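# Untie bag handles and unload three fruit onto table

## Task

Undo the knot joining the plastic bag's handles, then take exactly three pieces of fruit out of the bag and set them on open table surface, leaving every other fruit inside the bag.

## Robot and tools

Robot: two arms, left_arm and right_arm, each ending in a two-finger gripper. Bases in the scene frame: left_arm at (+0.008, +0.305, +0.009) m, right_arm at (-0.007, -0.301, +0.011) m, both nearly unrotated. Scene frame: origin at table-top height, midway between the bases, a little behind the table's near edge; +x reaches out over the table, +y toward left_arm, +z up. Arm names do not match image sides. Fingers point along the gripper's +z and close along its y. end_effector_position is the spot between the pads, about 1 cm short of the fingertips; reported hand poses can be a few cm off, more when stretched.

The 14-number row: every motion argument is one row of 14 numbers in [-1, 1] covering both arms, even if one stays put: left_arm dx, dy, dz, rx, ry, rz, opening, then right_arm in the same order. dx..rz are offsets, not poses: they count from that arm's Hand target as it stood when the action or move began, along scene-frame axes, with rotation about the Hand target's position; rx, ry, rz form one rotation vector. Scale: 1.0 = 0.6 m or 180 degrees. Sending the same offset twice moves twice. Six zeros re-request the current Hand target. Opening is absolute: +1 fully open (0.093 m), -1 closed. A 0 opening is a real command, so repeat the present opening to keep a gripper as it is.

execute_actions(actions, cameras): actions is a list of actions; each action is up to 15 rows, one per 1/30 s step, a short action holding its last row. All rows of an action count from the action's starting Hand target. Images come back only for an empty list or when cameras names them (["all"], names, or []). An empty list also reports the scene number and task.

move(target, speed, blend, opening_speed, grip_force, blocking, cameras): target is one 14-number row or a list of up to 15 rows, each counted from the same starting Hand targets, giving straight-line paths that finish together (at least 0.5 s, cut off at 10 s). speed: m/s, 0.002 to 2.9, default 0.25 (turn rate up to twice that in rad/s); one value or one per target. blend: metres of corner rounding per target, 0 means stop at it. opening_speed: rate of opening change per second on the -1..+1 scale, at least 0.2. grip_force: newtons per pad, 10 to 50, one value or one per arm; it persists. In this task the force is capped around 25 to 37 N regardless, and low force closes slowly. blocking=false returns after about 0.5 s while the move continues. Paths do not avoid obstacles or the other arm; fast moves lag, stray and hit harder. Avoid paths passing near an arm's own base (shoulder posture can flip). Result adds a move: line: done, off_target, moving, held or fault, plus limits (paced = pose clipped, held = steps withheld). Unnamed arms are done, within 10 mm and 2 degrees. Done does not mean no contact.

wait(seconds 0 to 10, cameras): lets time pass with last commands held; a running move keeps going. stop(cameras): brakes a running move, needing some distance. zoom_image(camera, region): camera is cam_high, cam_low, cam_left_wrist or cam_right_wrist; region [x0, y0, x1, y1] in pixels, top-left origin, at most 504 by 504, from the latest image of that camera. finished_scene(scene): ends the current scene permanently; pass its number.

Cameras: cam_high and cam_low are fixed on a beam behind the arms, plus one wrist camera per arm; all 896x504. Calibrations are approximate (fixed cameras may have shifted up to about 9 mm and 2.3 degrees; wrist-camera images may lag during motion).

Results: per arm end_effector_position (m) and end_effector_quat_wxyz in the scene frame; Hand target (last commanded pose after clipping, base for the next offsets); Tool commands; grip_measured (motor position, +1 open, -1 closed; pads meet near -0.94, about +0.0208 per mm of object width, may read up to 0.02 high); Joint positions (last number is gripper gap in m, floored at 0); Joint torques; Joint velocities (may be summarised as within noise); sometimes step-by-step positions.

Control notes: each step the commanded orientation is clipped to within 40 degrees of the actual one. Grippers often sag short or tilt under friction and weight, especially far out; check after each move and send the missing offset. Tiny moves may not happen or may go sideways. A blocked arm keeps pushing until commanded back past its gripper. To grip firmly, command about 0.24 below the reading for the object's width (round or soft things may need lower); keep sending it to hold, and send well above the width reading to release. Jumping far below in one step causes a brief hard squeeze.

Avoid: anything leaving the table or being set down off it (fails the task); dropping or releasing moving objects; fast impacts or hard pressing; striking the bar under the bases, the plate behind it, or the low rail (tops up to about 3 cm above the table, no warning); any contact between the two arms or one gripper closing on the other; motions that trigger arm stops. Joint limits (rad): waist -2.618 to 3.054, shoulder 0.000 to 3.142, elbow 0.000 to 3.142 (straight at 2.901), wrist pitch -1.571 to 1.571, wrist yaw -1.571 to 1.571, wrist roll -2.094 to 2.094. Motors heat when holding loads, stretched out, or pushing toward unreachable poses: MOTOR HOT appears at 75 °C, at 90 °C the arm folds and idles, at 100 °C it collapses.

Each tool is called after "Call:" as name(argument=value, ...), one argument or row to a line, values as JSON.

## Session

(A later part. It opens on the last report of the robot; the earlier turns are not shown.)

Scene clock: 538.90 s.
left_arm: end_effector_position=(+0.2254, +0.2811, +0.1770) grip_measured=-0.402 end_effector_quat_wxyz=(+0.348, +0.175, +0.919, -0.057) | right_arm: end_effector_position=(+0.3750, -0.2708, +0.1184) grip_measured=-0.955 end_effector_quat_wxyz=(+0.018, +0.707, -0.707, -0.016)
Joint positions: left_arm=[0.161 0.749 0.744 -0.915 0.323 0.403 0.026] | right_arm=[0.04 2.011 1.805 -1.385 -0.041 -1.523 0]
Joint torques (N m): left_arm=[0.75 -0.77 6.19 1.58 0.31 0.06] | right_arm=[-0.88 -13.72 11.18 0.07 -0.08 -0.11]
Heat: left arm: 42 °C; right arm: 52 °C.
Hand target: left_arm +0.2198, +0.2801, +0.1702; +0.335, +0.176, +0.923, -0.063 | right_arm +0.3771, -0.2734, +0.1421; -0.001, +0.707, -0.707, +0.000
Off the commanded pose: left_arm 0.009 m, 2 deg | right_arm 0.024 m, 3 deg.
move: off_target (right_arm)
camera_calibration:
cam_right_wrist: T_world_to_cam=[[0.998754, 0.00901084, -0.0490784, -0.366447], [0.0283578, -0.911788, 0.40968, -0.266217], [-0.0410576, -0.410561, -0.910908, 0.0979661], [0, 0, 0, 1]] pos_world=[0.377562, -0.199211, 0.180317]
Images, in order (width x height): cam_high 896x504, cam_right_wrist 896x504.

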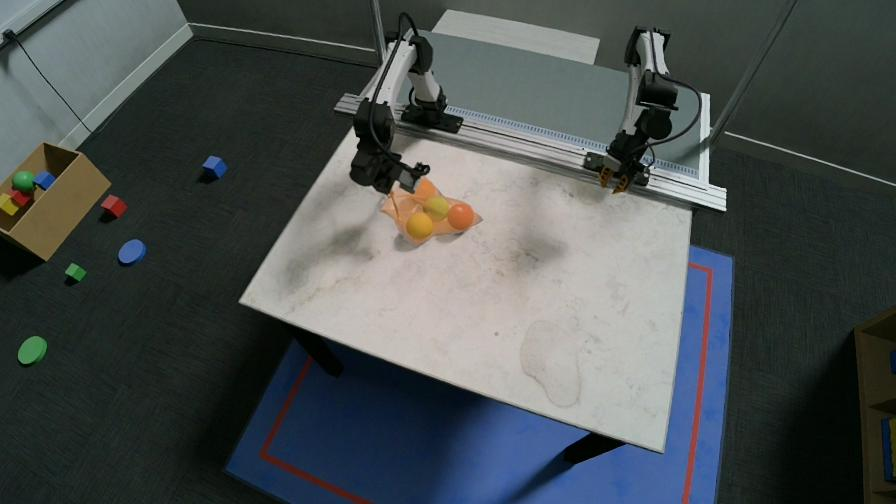

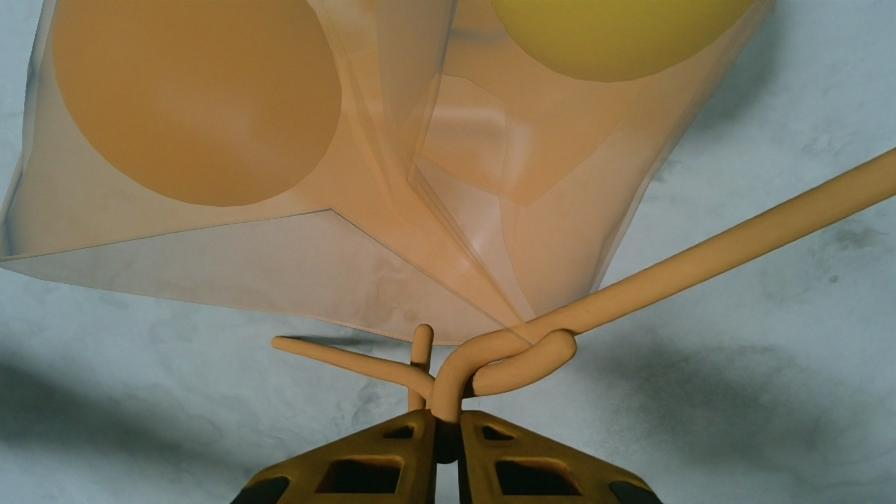

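Call:
move(
  target=[
    [0,0,0,0,0,0,-0.4,-0.03,0.22,0.03,0,0,0,-1],
    [0,0,0,0,0,0,-0.4,-0.05,0.47,0.0,0,0,0,-1],
  ],
  speed=0.1,
  blend=[0.05,0],
  cameras=["cam_right_wrist","cam_high","cam_low"],
)

Call:
zoom_image(
  camera="cam_right_wrist",
  region=[330, 200, 630, 504],
)

Call:
zoom_image(
  camera="cam_high",
  region=[380, 150, 540, 270],
)

Scene clock: 569.97 s.
left_arm: end_effector_position=(+0.2254, +0.2811, +0.1770) grip_measured=-0.402 end_effector_quat_wxyz=(+0.348, +0.175, +0.919, -0.057) | right_arm: end_effector_position=(+0.3453, +0.0078, +0.1398) grip_measured=-0.955 end_effector_quat_wxyz=(-0.029, +0.710, -0.704, -0.002)
Joint positions: left_arm=[0.161 0.749 0.744 -0.915 0.323 0.403 0.026] | right_arm=[0.699 2.312 2.411 -1.564 -0.024 -0.871 0]
Joint torques (N m): left_arm=[0.68 -0.84 6.19 1.6 0.31 0.06] | right_arm=[0.03 -10.61 11.23 0.51 0.05 0.07]
Heat: left arm: 41 °C; right arm: 57 °C.
Hand target: left_arm +0.2198, +0.2801, +0.1702; +0.335, +0.176, +0.923, -0.063 | right_arm +0.3472, +0.0086, +0.1420; -0.001, +0.707, -0.707, +0.000
Off the commanded pose: left_arm 0.009 m, 2 deg | right_arm 0.003 m, 3 deg.
joint sent to its limit (right arm) — joint 4 (wrist pitch), lower limit. The joint targets are off in orientation, not in position.
move: off_target (right_arm)
camera_calibration:
cam_right_wrist: T_world_to_cam=[[0.999097, 0.0165407, 0.03914, -0.35078], [0.000973482, -0.929792, 0.368083, -0.00478947], [0.0424804, -0.367713, -0.928969, 0.203856], [0, 0, 0, 1]] pos_world=[0.341808, 0.0763094, 0.204868]
Images, in order (width x height): cam_high 896x504, cam_low 896x504, cam_right_wrist 896x504.

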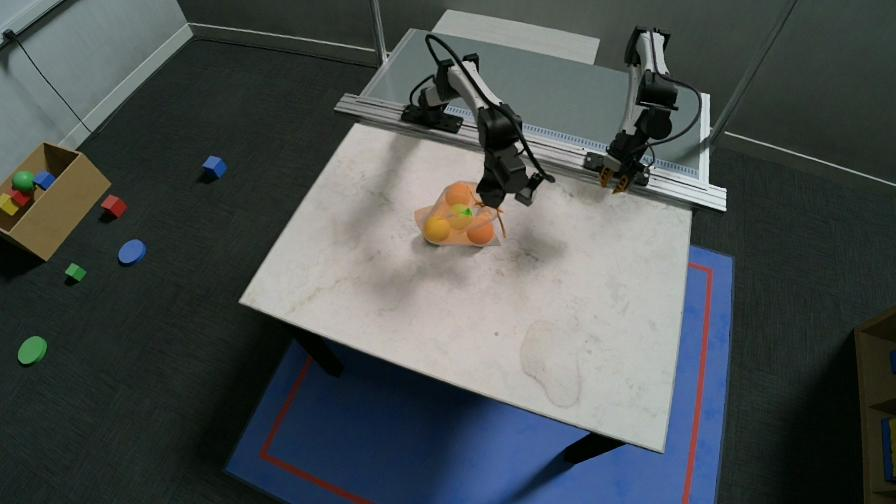

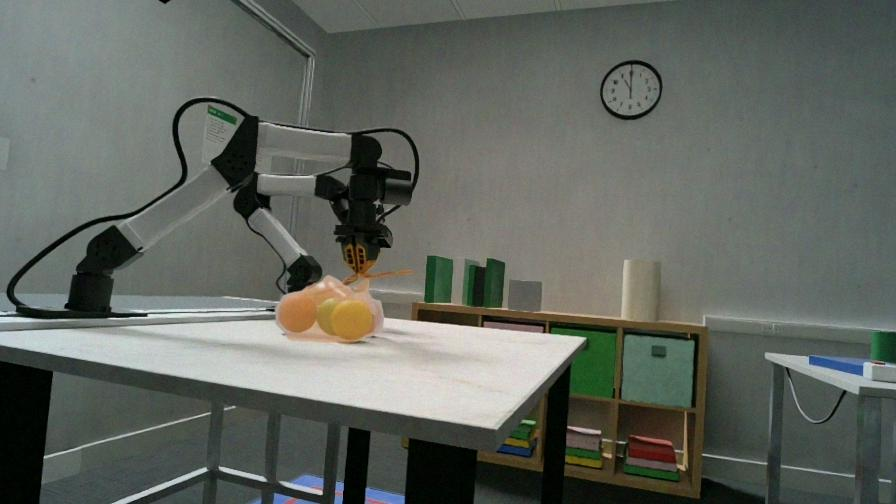

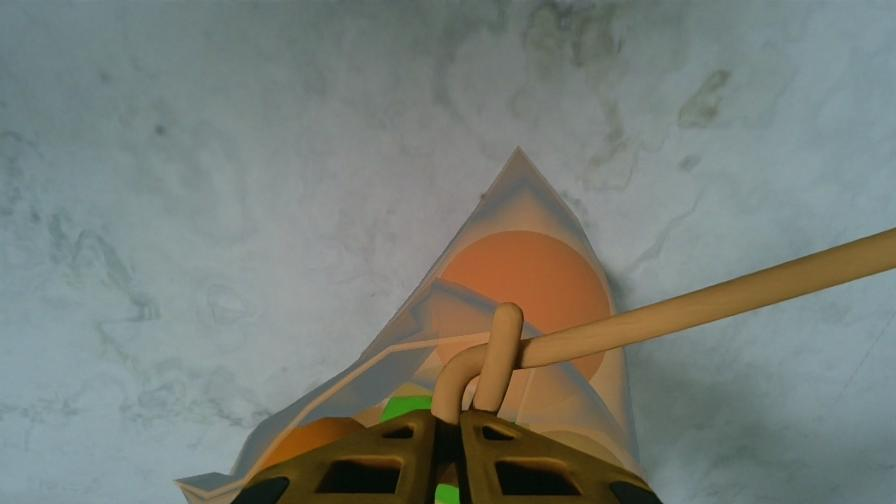

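Scaled by 1.658 from the camera's 896x504 image, which has a finer 1280x720 frame.

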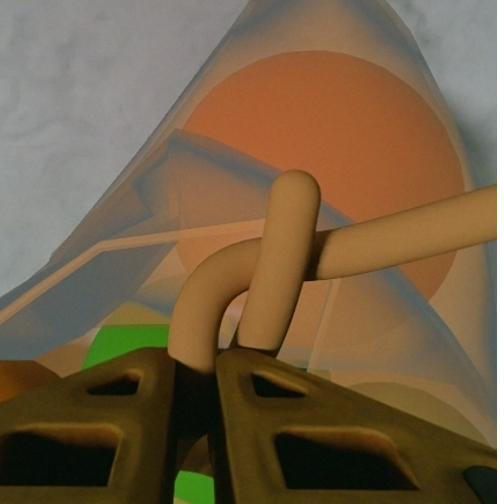

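Scaled by 3.150 from the camera's 896x504 image, which has a finer 1280x720 frame.

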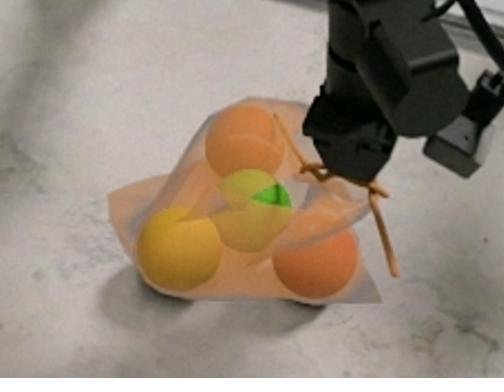

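Call:
move(
  target=[
    [0.2387,-0.2335,-0.022,-0.4316,0.2565,-0.0798,-0.52,0,0,0,0,0,0,-1],
  ],
  speed=0.25,
  cameras=["cam_left_wrist","cam_right_wrist","cam_low"],
)

Scene clock: 620.10 s.
left_arm: end_effector_position=(+0.3600, +0.1410, +0.1572) grip_measured=-0.519 end_effector_quat_wxyz=(+0.012, +0.003, +0.717, -0.697) | right_arm: end_effector_position=(+0.3453, +0.0078, +0.1398) grip_measured=-0.955 end_effector_quat_wxyz=(-0.029, +0.710, -0.704, -0.002)
Joint positions: left_arm=[0.035 2.047 1.289 -0.932 1.551 0.133 0.02] | right_arm=[0.699 2.312 2.411 -1.564 -0.024 -0.87 0]
Joint torques (N m): left_arm=[0.06 -7.06 7.05 0.17 0.88 -0.07] | right_arm=[0.02 -10.58 11.26 0.47 0.07 0.09]
Heat: left arm: 40 °C; right arm: 59 °C.
Hand target: left_arm +0.3630, +0.1400, +0.1571; +0.000, +0.000, +0.707, -0.707 | right_arm +0.3472, +0.0086, +0.1420; -0.001, +0.707, -0.707, +0.000
Off the commanded pose: left_arm 0.003 m, 2 deg | right_arm 0.003 m, 3 deg.
joint sent to its limit (left arm) — joint 5 (wrist yaw), upper limit. The joint targets still meet the commanded pose.
joint sent to its limit (right arm) — joint 4 (wrist pitch), lower limit. The joint targets are off in orientation, not in position.
move: off_target (right_arm)
camera_calibration:
cam_left_wrist: T_world_to_cam=[[-0.0274163, -0.0230327, 0.999359, -0.144762], [-0.914176, 0.405012, -0.0157449, 0.314264], [-0.40439, -0.914021, -0.0321599, 0.368443], [0, 0, 0, 1]] pos_world=[0.432318, 0.206149, 0.161466]
cam_right_wrist: T_world_to_cam=[[0.999106, 0.0161884, 0.0390652, -0.35074], [0.000673722, -0.929797, 0.368072, -0.00468428], [0.0422812, -0.367716, -0.928976, 0.203926], [0, 0, 0, 1]] pos_world=[0.341807, 0.0763094, 0.204868]
Images, in order (width x height): cam_low 896x504, cam_left_wrist 896x504, cam_right_wrist 896x504.

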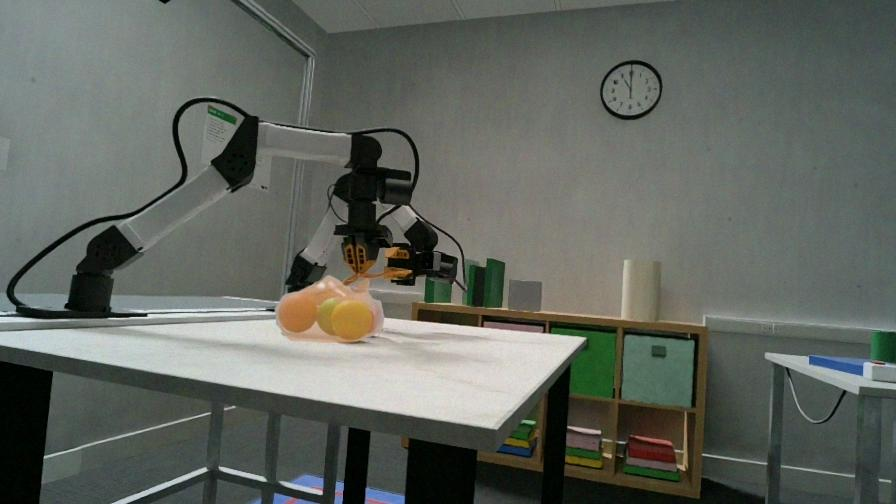

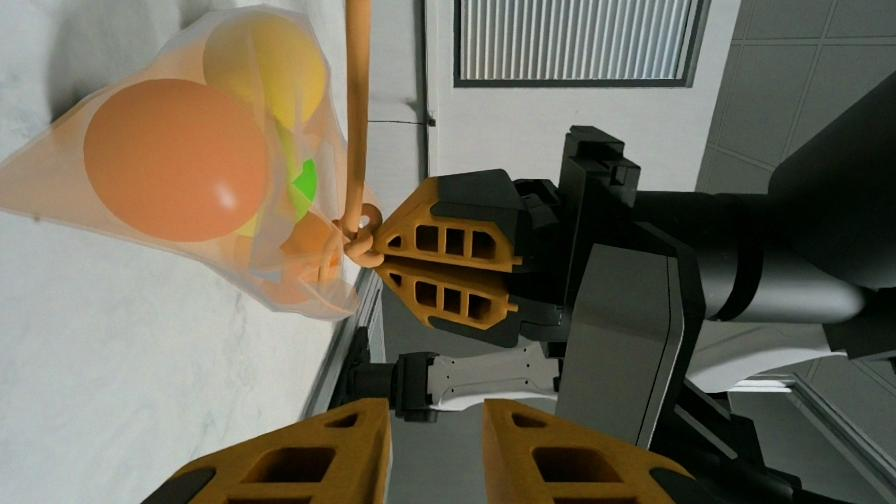

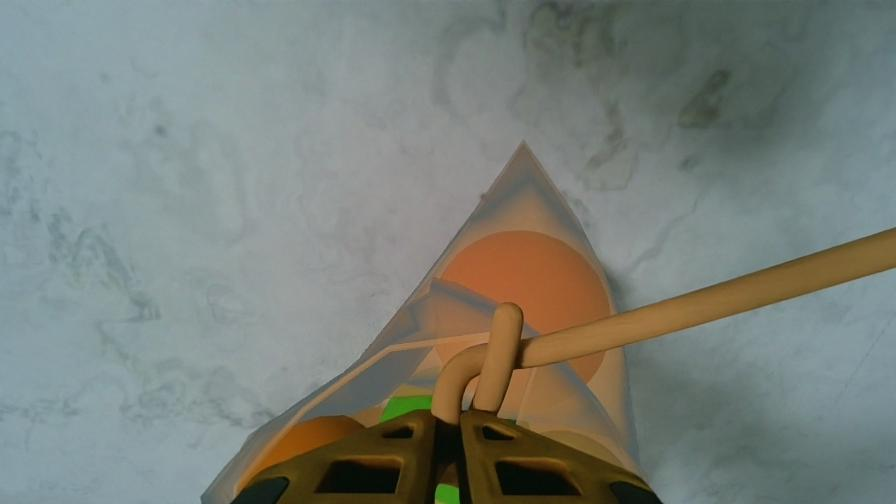

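Call:
zoom_image(
  camera="cam_left_wrist",
  region=[250, 130, 450, 330],
)

Scaled by 2.520 from the camera's 896x504 image, which has a finer 1280x720 frame.

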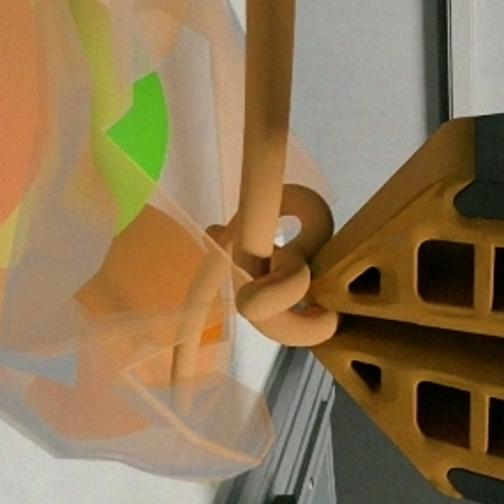

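Call:
move(
  target=[
    [0.005,-0.125,-0.0685,0,0,0,-0.6,0,0,0,0,0,0,-1],
  ],
  speed=0.12,
  cameras=["cam_left_wrist","cam_right_wrist"],
)

Call:
zoom_image(
  camera="cam_left_wrist",
  region=[250, 200, 650, 504],
)

Scene clock: 655.27 s.
left_arm: end_effector_position=(+0.3608, +0.0657, +0.1177) grip_measured=-0.599 end_effector_quat_wxyz=(-0.068, +0.066, +0.714, -0.694) | right_arm: end_effector_position=(+0.3453, +0.0078, +0.1398) grip_measured=-0.955 end_effector_quat_wxyz=(-0.029, +0.710, -0.704, -0.002)
Joint positions: left_arm=[-0.168 2.239 1.428 -0.807 1.554 0.036 0.016] | right_arm=[0.699 2.312 2.411 -1.564 -0.024 -0.87 0]
Joint torques (N m): left_arm=[0.43 -8.23 6.9 0.55 0.8 -0.07] | right_arm=[-0.06 -10.5 11.18 0.49 0.01 0.09]
Heat: left arm: 44 °C; right arm: 59 °C.
Hand target: left_arm +0.3659, +0.0649, +0.1159; +0.000, +0.000, +0.707, -0.707 | right_arm +0.3472, +0.0086, +0.1420; -0.001, +0.707, -0.707, +0.000
Off the commanded pose: left_arm 0.006 m, 11 deg | right_arm 0.003 m, 3 deg.
joint sent to its limit (left arm) — joint 5 (wrist yaw), upper limit. The joint targets are off in orientation, not in position.
joint sent to its limit (right arm) — joint 4 (wrist pitch), lower limit. The joint targets are off in orientation, not in position.
move: off_target (left_arm, right_arm)
camera_calibration:
cam_left_wrist: T_world_to_cam=[[-0.00435475, -0.0211841, 0.999766, -0.115527], [-0.81519, 0.579129, 0.00872043, 0.294703], [-0.579178, -0.814961, -0.019791, 0.35375], [0, 0, 0, 1]] pos_world=[0.44462, 0.115174, 0.119932]
cam_right_wrist: T_world_to_cam=[[0.999106, 0.0161884, 0.0390652, -0.35074], [0.000673722, -0.929797, 0.368072, -0.00468428], [0.0422812, -0.367716, -0.928976, 0.203926], [0, 0, 0, 1]] pos_world=[0.341807, 0.0763094, 0.204868]
Images, in order (width x height): cam_left_wrist 896x504, cam_right_wrist 896x504.

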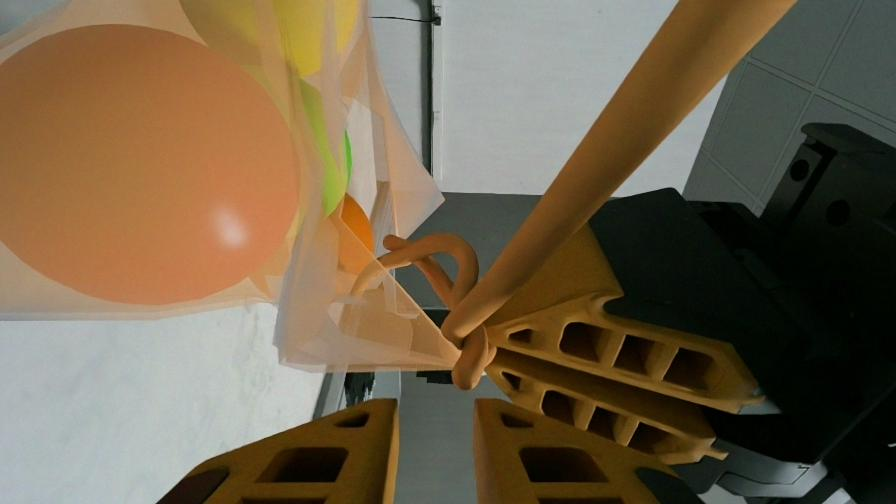

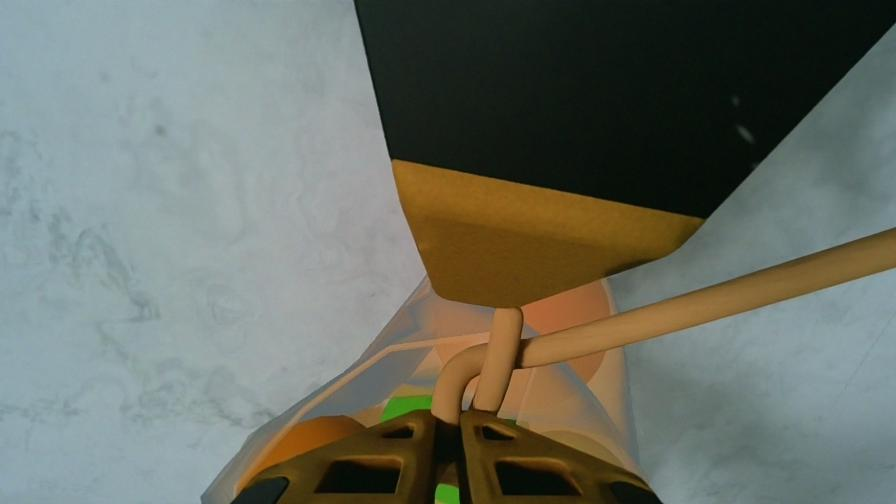

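Scaled by 1.260 from the camera's 896x504 image, which has a finer 1280x720 frame.

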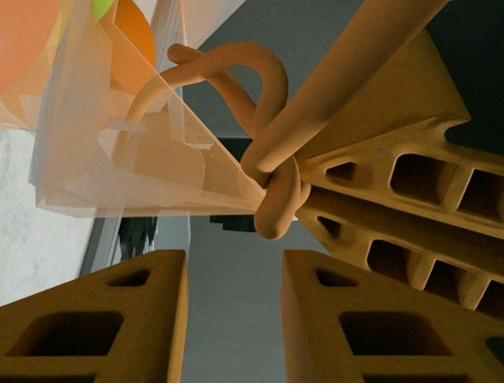

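Call:
move(
  target=[
    [0,0.18,0.02,0,0,0,-0.6,0,0,0,0,0,0,-1],
    [0,0.18,0.02,0,0,0,-0.6,0,-0.03,0.10,0,0,0,-1],
  ],
  speed=0.08,
  cameras=["cam_left_wrist","cam_right_wrist","cam_low"],
)

Call:
zoom_image(
  camera="cam_left_wrist",
  region=[200, 100, 600, 404],
)

Call:
zoom_image(
  camera="cam_low",
  region=[250, 200, 450, 360],
)

Scene clock: 690.00 s.
left_arm: end_effector_position=(+0.3642, +0.1715, +0.1214) grip_measured=-0.599 end_effector_quat_wxyz=(+0.028, -0.040, +0.714, -0.698) | right_arm: end_effector_position=(+0.3490, -0.0026, +0.1823) grip_measured=-0.955 end_effector_quat_wxyz=(-0.076, +0.705, -0.706, +0.004)
Joint positions: left_arm=[0.121 2.139 1.253 -0.967 1.554 0.257 0.016] | right_arm=[0.675 2.216 2.411 -1.565 -0.024 -0.883 0]
Joint torques (N m): left_arm=[0.49 -9.36 5.94 -0.06 0.71 0.13] | right_arm=[-0.87 -15.06 8.28 0.72 0.03 -0.07]
Heat: left arm: 51 °C; right arm: 60 °C.
Hand target: left_arm +0.3660, +0.1729, +0.1279; +0.000, +0.000, +0.707, -0.707 | right_arm +0.3471, -0.0094, +0.2021; -0.001, +0.707, -0.707, +0.000
Off the commanded pose: left_arm 0.007 m, 6 deg | right_arm 0.021 m, 9 deg.
joint sent to its limit (right arm) — joint 4 (wrist pitch), lower limit. The joint targets are off in orientation, not in position.
move: off_target (left_arm, right_arm)
camera_calibration:
cam_left_wrist: T_world_to_cam=[[0.0122749, -0.0172445, 0.999776, -0.123687], [-0.945332, 0.325653, 0.0172234, 0.326106], [-0.325877, -0.945332, -0.0123044, 0.37126], [0, 0, 0, 1]] pos_world=[0.430782, 0.242634, 0.12261]
cam_right_wrist: T_world_to_cam=[[0.993441, 0.00207315, 0.114323, -0.367715], [-0.033826, -0.949754, 0.311164, -0.00764627], [0.109224, -0.31299, -0.943455, 0.218967], [0, 0, 0, 1]] pos_world=[0.341129, 0.0620348, 0.251003]
Images, in order (width x height): cam_low 896x504, cam_left_wrist 896x504, cam_right_wrist 896x504.

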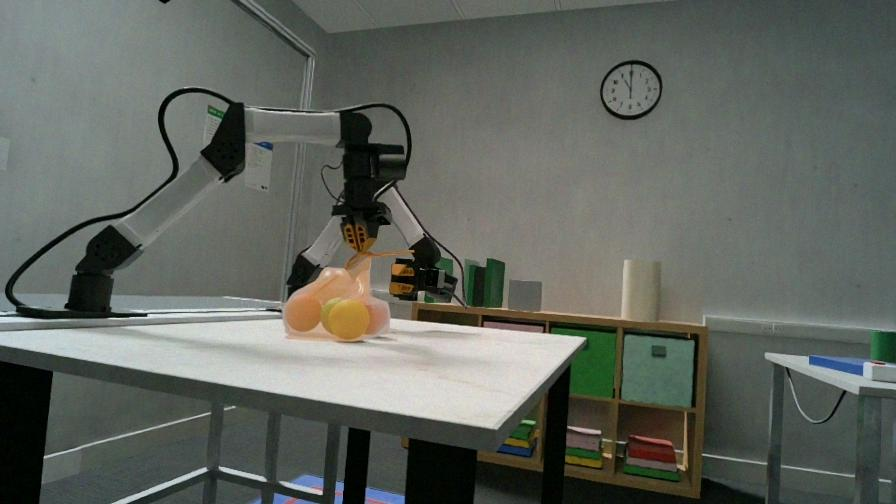

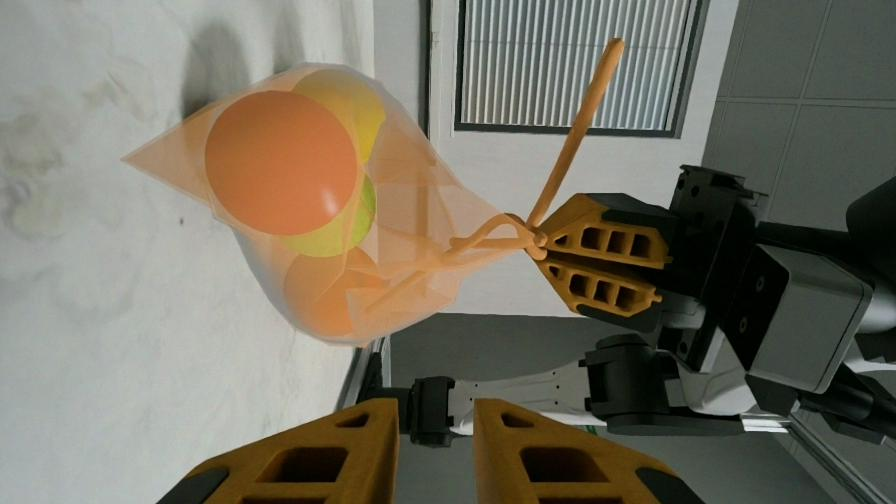

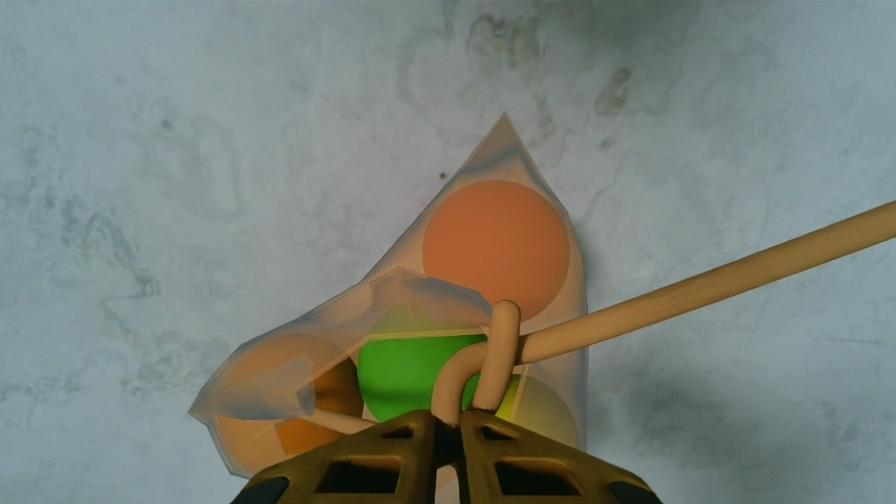

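Scaled by 1.260 from the camera's 896x504 image, which has a finer 1280x720 frame.

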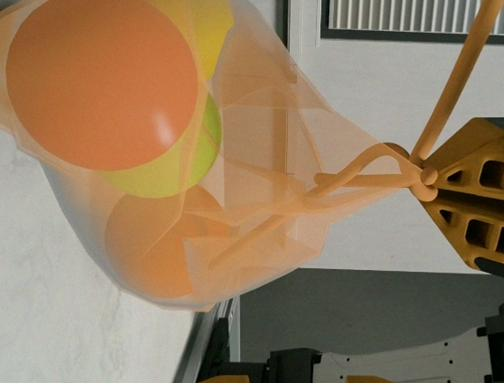

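Scaled by 2.520 from the camera's 896x504 image, which has a finer 1280x720 frame.

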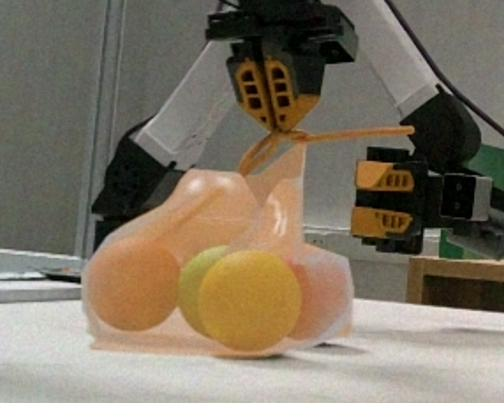

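Call:
move(
  target=[
    [0,0,0,0,0,0,-0.6,0,-0.02,0.05,0,0,0,-1],
  ],
  speed=0.06,
  cameras=["cam_left_wrist","cam_low"],
)

Call:
zoom_image(
  camera="cam_left_wrist",
  region=[300, 100, 650, 350],
)

Call:
zoom_image(
  camera="cam_low",
  region=[250, 200, 450, 360],
)

Scene clock: 712.03 s.
left_arm: end_effector_position=(+0.3630, +0.1714, +0.1271) grip_measured=-0.599 end_effector_quat_wxyz=(+0.032, -0.036, +0.715, -0.698) | right_arm: end_effector_position=(+0.3508, -0.0131, +0.2111) grip_measured=-0.955 end_effector_quat_wxyz=(-0.108, +0.703, -0.703, +0.010)
Joint positions: left_arm=[0.121 2.139 1.274 -1.046 1.554 0.327 0.016] | right_arm=[0.653 2.15 2.411 -1.567 -0.024 -0.904 0]
Joint torques (N m): left_arm=[0.49 -7.92 6.52 -0.16 0.64 0.12] | right_arm=[-0.95 -15.34 7.84 0.88 -0.02 -0.09]
Heat: left arm: 54 °C; right arm: 58 °C.
Hand target: left_arm +0.3660, +0.1729, +0.1279; +0.000, +0.000, +0.707, -0.707 | right_arm +0.3471, -0.0214, +0.2321; -0.001, +0.707, -0.707, +0.000
Off the commanded pose: left_arm 0.003 m, 6 deg | right_arm 0.023 m, 12 deg.
joint sent to its limit (right arm) — joint 4 (wrist pitch), lower limit. The joint targets are off in orientation, not in position.
move: off_target (left_arm, right_arm)
camera_calibration:
cam_left_wrist: T_world_to_cam=[[0.00122576, -0.0180618, 0.999836, -0.125149], [-0.945071, 0.326788, 0.00706196, 0.32595], [-0.326862, -0.944925, -0.0166691, 0.37168], [0, 0, 0, 1]] pos_world=[0.429688, 0.242433, 0.129022]
Images, in order (width x height): cam_low 896x504, cam_left_wrist 896x504.

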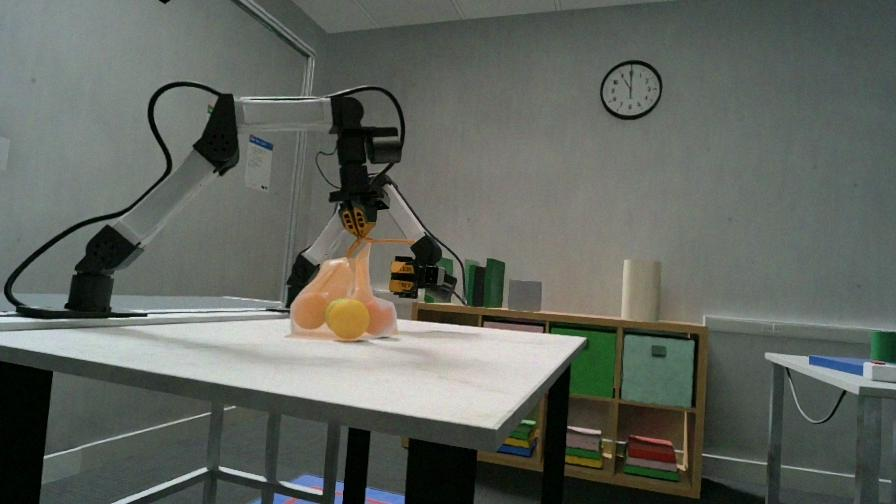

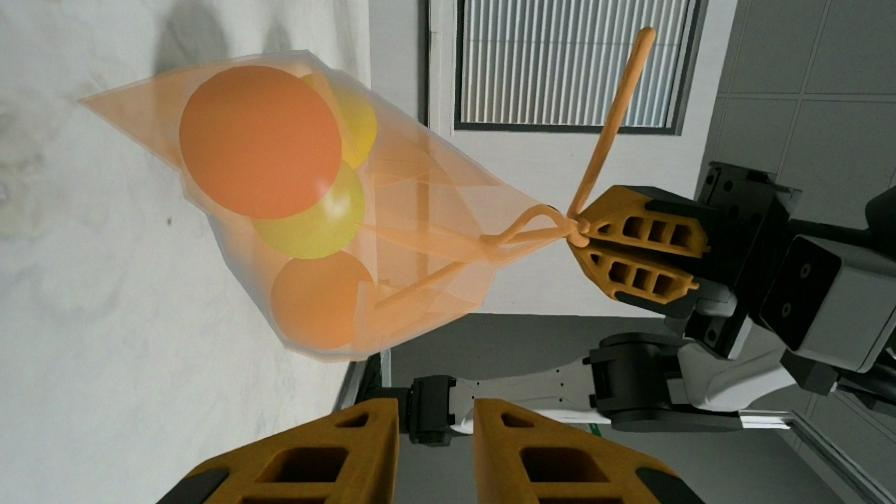

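Scaled by 1.440 from the camera's 896x504 image, which has a finer 1280x720 frame.

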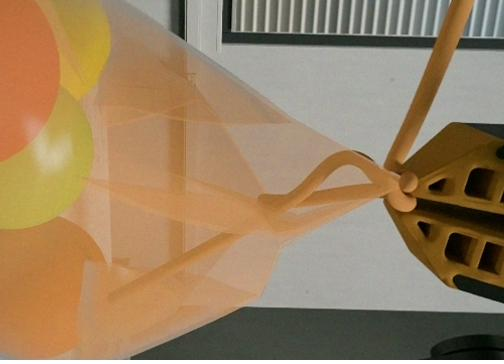

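Scaled by 2.520 from the camera's 896x504 image, which has a finer 1280x720 frame.

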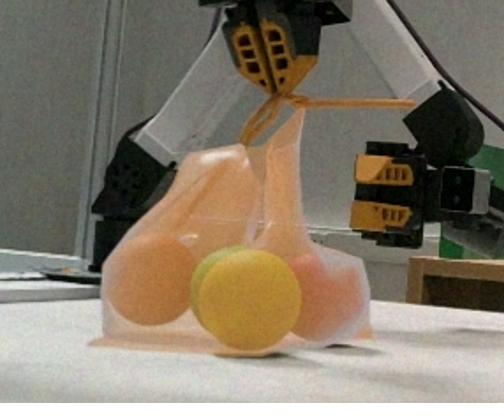

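Call:
move(
  target=[
    [0,0.03,0.06,0,0,0,-0.6,0,0.05,-0.17,0,0,0,-1],
    [0,0.03,0.06,0,0,0,-0.6,0,0.06,-0.235,0,0,0,-1],
  ],
  speed=0.08,
  blend=[0.02,0],
  cameras=["cam_right_wrist","cam_low"],
)

Call:
zoom_image(
  camera="cam_low",
  region=[250, 200, 450, 360],
)

Scene clock: 758.43 s.
left_arm: end_effector_position=(+0.3633, +0.1879, +0.1682) grip_measured=-0.599 end_effector_quat_wxyz=(+0.042, -0.040, +0.725, -0.686) | right_arm: end_effector_position=(+0.3475, +0.0134, +0.0948) grip_measured=-0.955 end_effector_quat_wxyz=(-0.002, +0.708, -0.706, -0.004)
Joint positions: left_arm=[0.17 2.12 1.415 -1.474 1.513 0.606 0.016] | right_arm=[0.706 2.375 2.342 -1.487 -0.024 -0.86 0]
Joint torques (N m): left_arm=[0.8 -6.87 6.65 -0.54 0.47 0.12] | right_arm=[0.27 -12.34 6.6 0.71 0.04 0.07]
Heat: left arm: 54 °C; right arm: 55 °C.
Hand target: left_arm +0.3659, +0.1909, +0.1639; +0.000, +0.000, +0.707, -0.707 | right_arm +0.3471, +0.0146, +0.0910; -0.001, +0.707, -0.707, +0.000
Off the commanded pose: left_arm 0.006 m, 7 deg | right_arm 0.004 m, 0 deg.
move: off_target (left_arm); blend cut to 0.0197 m at target 1
camera_calibration:
cam_right_wrist: T_world_to_cam=[[0.999911, 0.0128535, -0.0035838, -0.347472], [0.0132129, -0.916184, 0.400539, 0.0095153], [0.00186493, -0.400551, -0.916273, 0.17753], [0, 0, 0, 1]] pos_world=[0.346984, 0.084294, 0.15761]
Images, in order (width x height): cam_low 896x504, cam_right_wrist 896x504.

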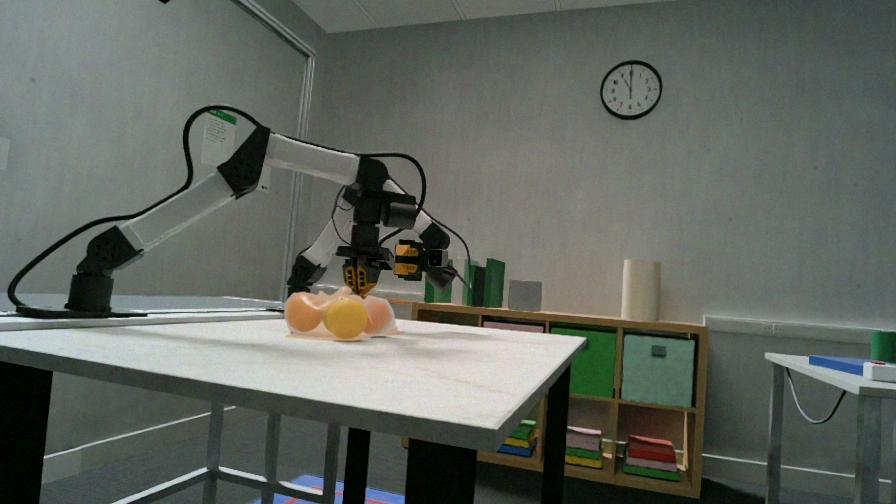

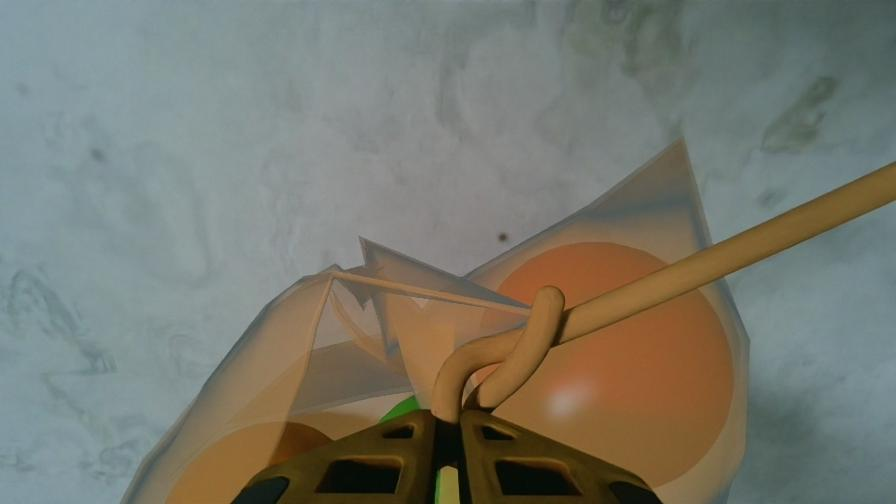

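Scaled by 2.520 from the camera's 896x504 image, which has a finer 1280x720 frame.

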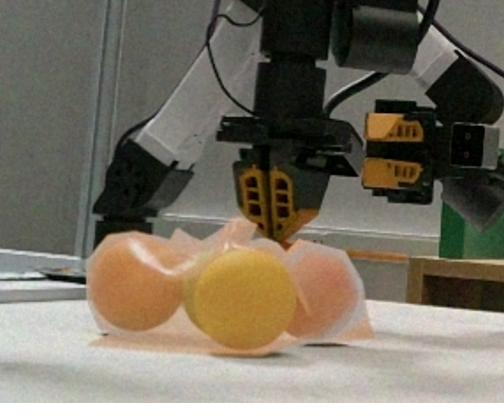

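Call:
move(
  target=[
    [0,0,0,0,0,0,-0.6,0,0,0,0,0,0,-0.5],
    [0,0,0,0,0,0,-0.6,0,0,0.15,0,0,0,-0.5],
    [0,-0.02,0,0.4316,0,0,-0.6,-0.05,-0.2,0.15,0,0,-0.3,-0.5],
  ],
  speed=[0.1,0.12,0.25],
  blend=[0,0.03,0],
  cameras=["cam_right_wrist","cam_left_wrist"],
)

Scene clock: 776.83 s.
left_arm: end_effector_position=(+0.3642, +0.1777, +0.1664) grip_measured=-0.599 end_effector_quat_wxyz=(+0.007, +0.005, +0.993, -0.116) | right_arm: end_effector_position=(+0.3205, -0.0999, +0.1693) grip_measured=-0.502 end_effector_quat_wxyz=(-0.011, -0.317, +0.948, -0.002)
Joint positions: left_arm=[-0.217 1.927 1.813 -1.393 0.233 -0.235 0.016] | right_arm=[0.522 1.988 2 -1.56 -0.024 -0.115 0.021]
Joint torques (N m): left_arm=[0.16 -6.5 8.17 0.45 0.06 -0.09] | right_arm=[-0.81 -13.65 6.31 0.47 0 0.11]
Heat: left arm: 51 °C; right arm: 55 °C.
Hand target: left_arm +0.3660, +0.1789, +0.1639; +0.000, +0.000, +0.994, -0.107 | right_arm +0.3171, -0.1054, +0.1812; +0.001, -0.309, +0.951, +0.000
Off the commanded pose: left_arm 0.003 m, 1 deg | right_arm 0.013 m, 2 deg.
move: off_target (right_arm)
camera_calibration:
cam_left_wrist: T_world_to_cam=[[-0.0174215, -0.971704, 0.235557, 0.13904], [-0.914897, 0.110524, 0.388263, 0.288592], [-0.403312, -0.208746, -0.890935, 0.421159], [0, 0, 0, 1]] pos_world=[0.436313, 0.191124, 0.230424]
cam_right_wrist: T_world_to_cam=[[0.609193, -0.793017, -0.00280442, -0.274107], [-0.715973, -0.551522, 0.428025, 0.141751], [-0.340977, -0.258742, -0.903763, 0.322313], [0, 0, 0, 1]] pos_world=[0.378376, -0.0557967, 0.229853]
Images, in order (width x height): cam_left_wrist 896x504, cam_right_wrist 896x504.

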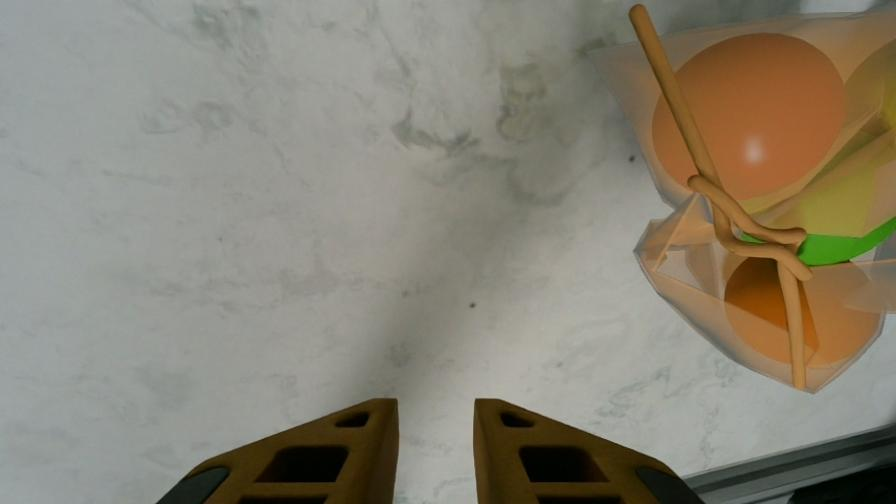

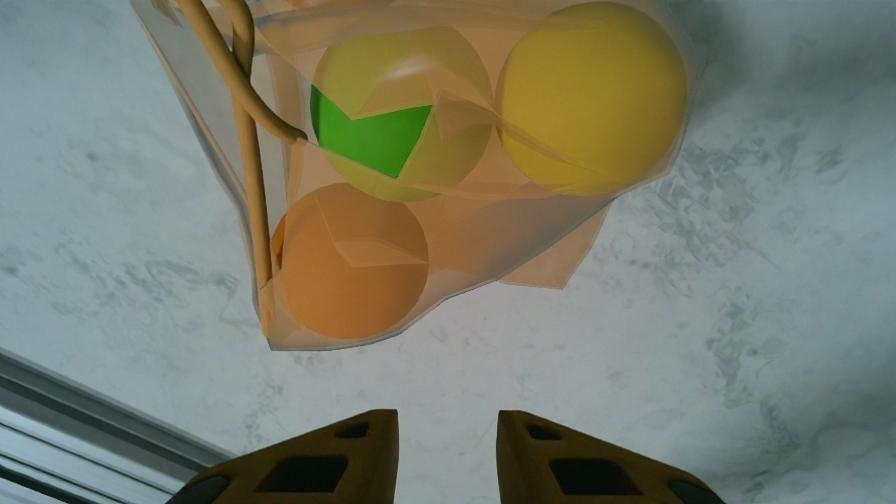

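Call:
zoom_image(
  camera="cam_left_wrist",
  region=[600, 0, 896, 400],
)

Call:
zoom_image(
  camera="cam_left_wrist",
  region=[670, 150, 830, 300],
)

Scaled by 1.260 from the camera's 896x504 image, which has a finer 1280x720 frame.

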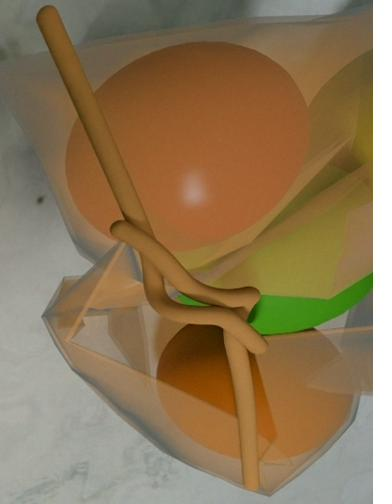

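Scaled by 3.150 from the camera's 896x504 image, which has a finer 1280x720 frame.

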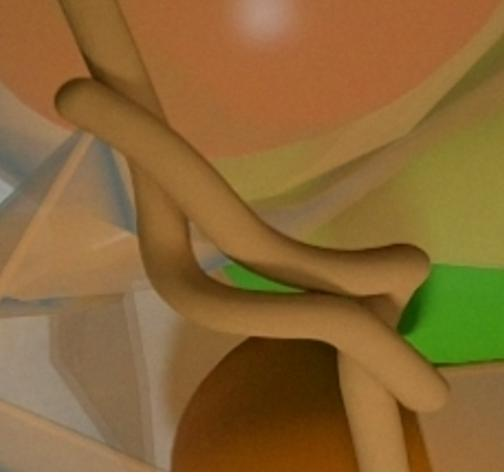

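Call:
execute_actions(
  actions=[],
)

Scene clock: 836.77 s.
left_arm: end_effector_position=(+0.3642, +0.1777, +0.1664) grip_measured=-0.599 end_effector_quat_wxyz=(+0.008, +0.005, +0.993, -0.116) | right_arm: end_effector_position=(+0.3205, -0.0999, +0.1693) grip_measured=-0.502 end_effector_quat_wxyz=(-0.011, -0.317, +0.948, -0.002)
Joint positions: left_arm=[-0.217 1.927 1.813 -1.393 0.232 -0.236 0.016] | right_arm=[0.522 1.988 2 -1.56 -0.024 -0.115 0.021]
Joint velocities: within noise
Joint torques (N m): left_arm=[0.18 -6.48 8.13 0.44 0.06 -0.1] | right_arm=[-1.01 -13.5 6.46 0.51 0.02 0.09]
Heat: left arm: 50 °C; right arm: 55 °C.
Hand target: left_arm +0.3660, +0.1789, +0.1639; +0.000, +0.000, +0.994, -0.107 | right_arm +0.3171, -0.1054, +0.1812; +0.001, -0.309, +0.951, +0.000
Tool commands: left_gripper/opening=-0.6 right_gripper/opening=-0.5
Off the commanded pose: left_arm 0.003 m, 1 deg | right_arm 0.013 m, 2 deg.
camera_calibration:
cam_left_wrist: T_world_to_cam=[[-0.0170299, -0.971785, 0.235254, 0.138955], [-0.914951, 0.110029, 0.388275, 0.288799], [-0.403205, -0.208633, -0.89101, 0.421148], [0, 0, 0, 1]] pos_world=[0.436413, 0.191124, 0.230424]
cam_right_wrist: T_world_to_cam=[[0.609193, -0.793017, -0.00280442, -0.274107], [-0.715973, -0.551522, 0.428025, 0.141751], [-0.340977, -0.258742, -0.903763, 0.322313], [0, 0, 0, 1]] pos_world=[0.378376, -0.0557967, 0.229853]

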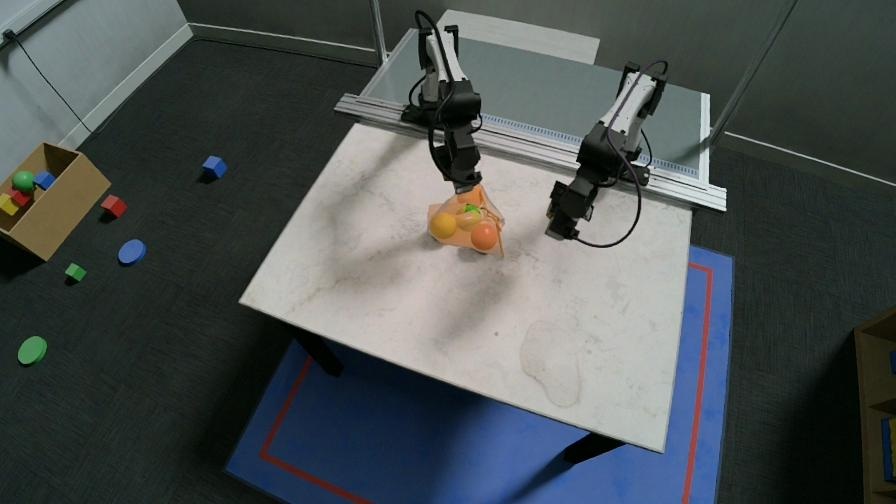

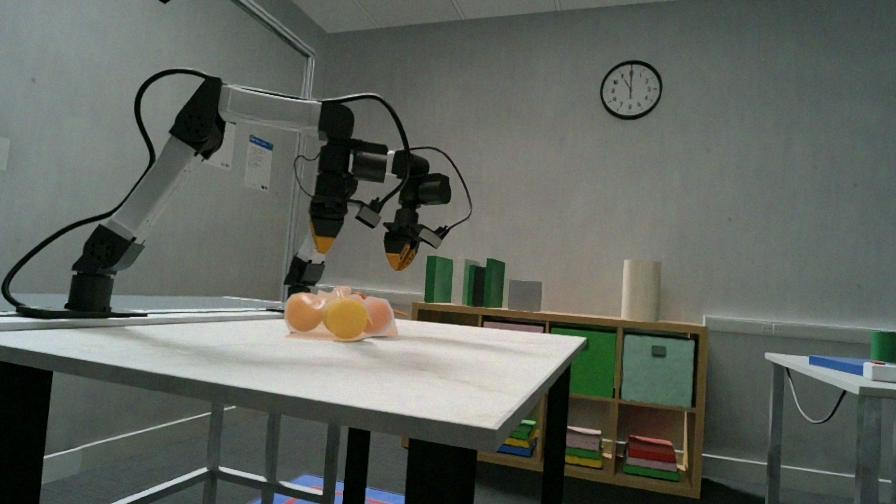

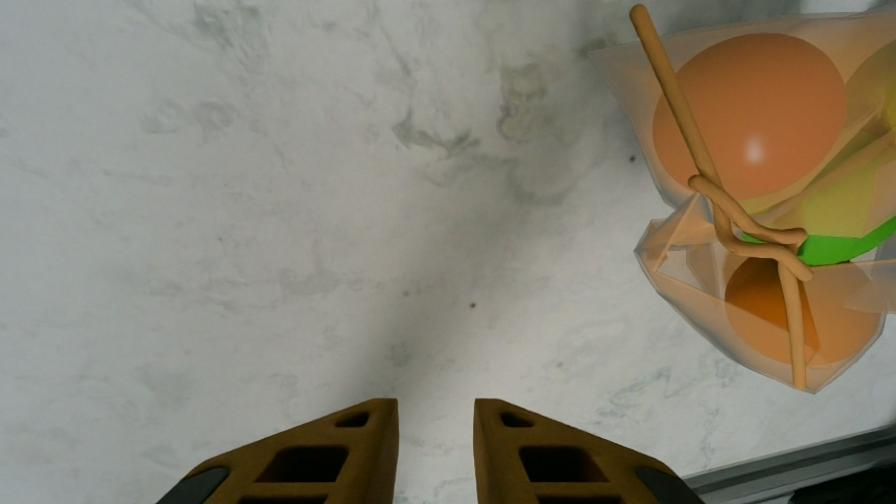

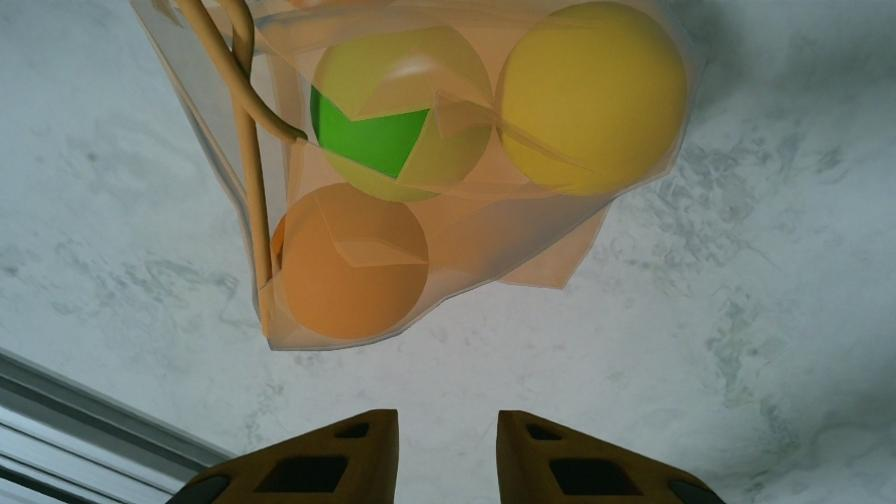

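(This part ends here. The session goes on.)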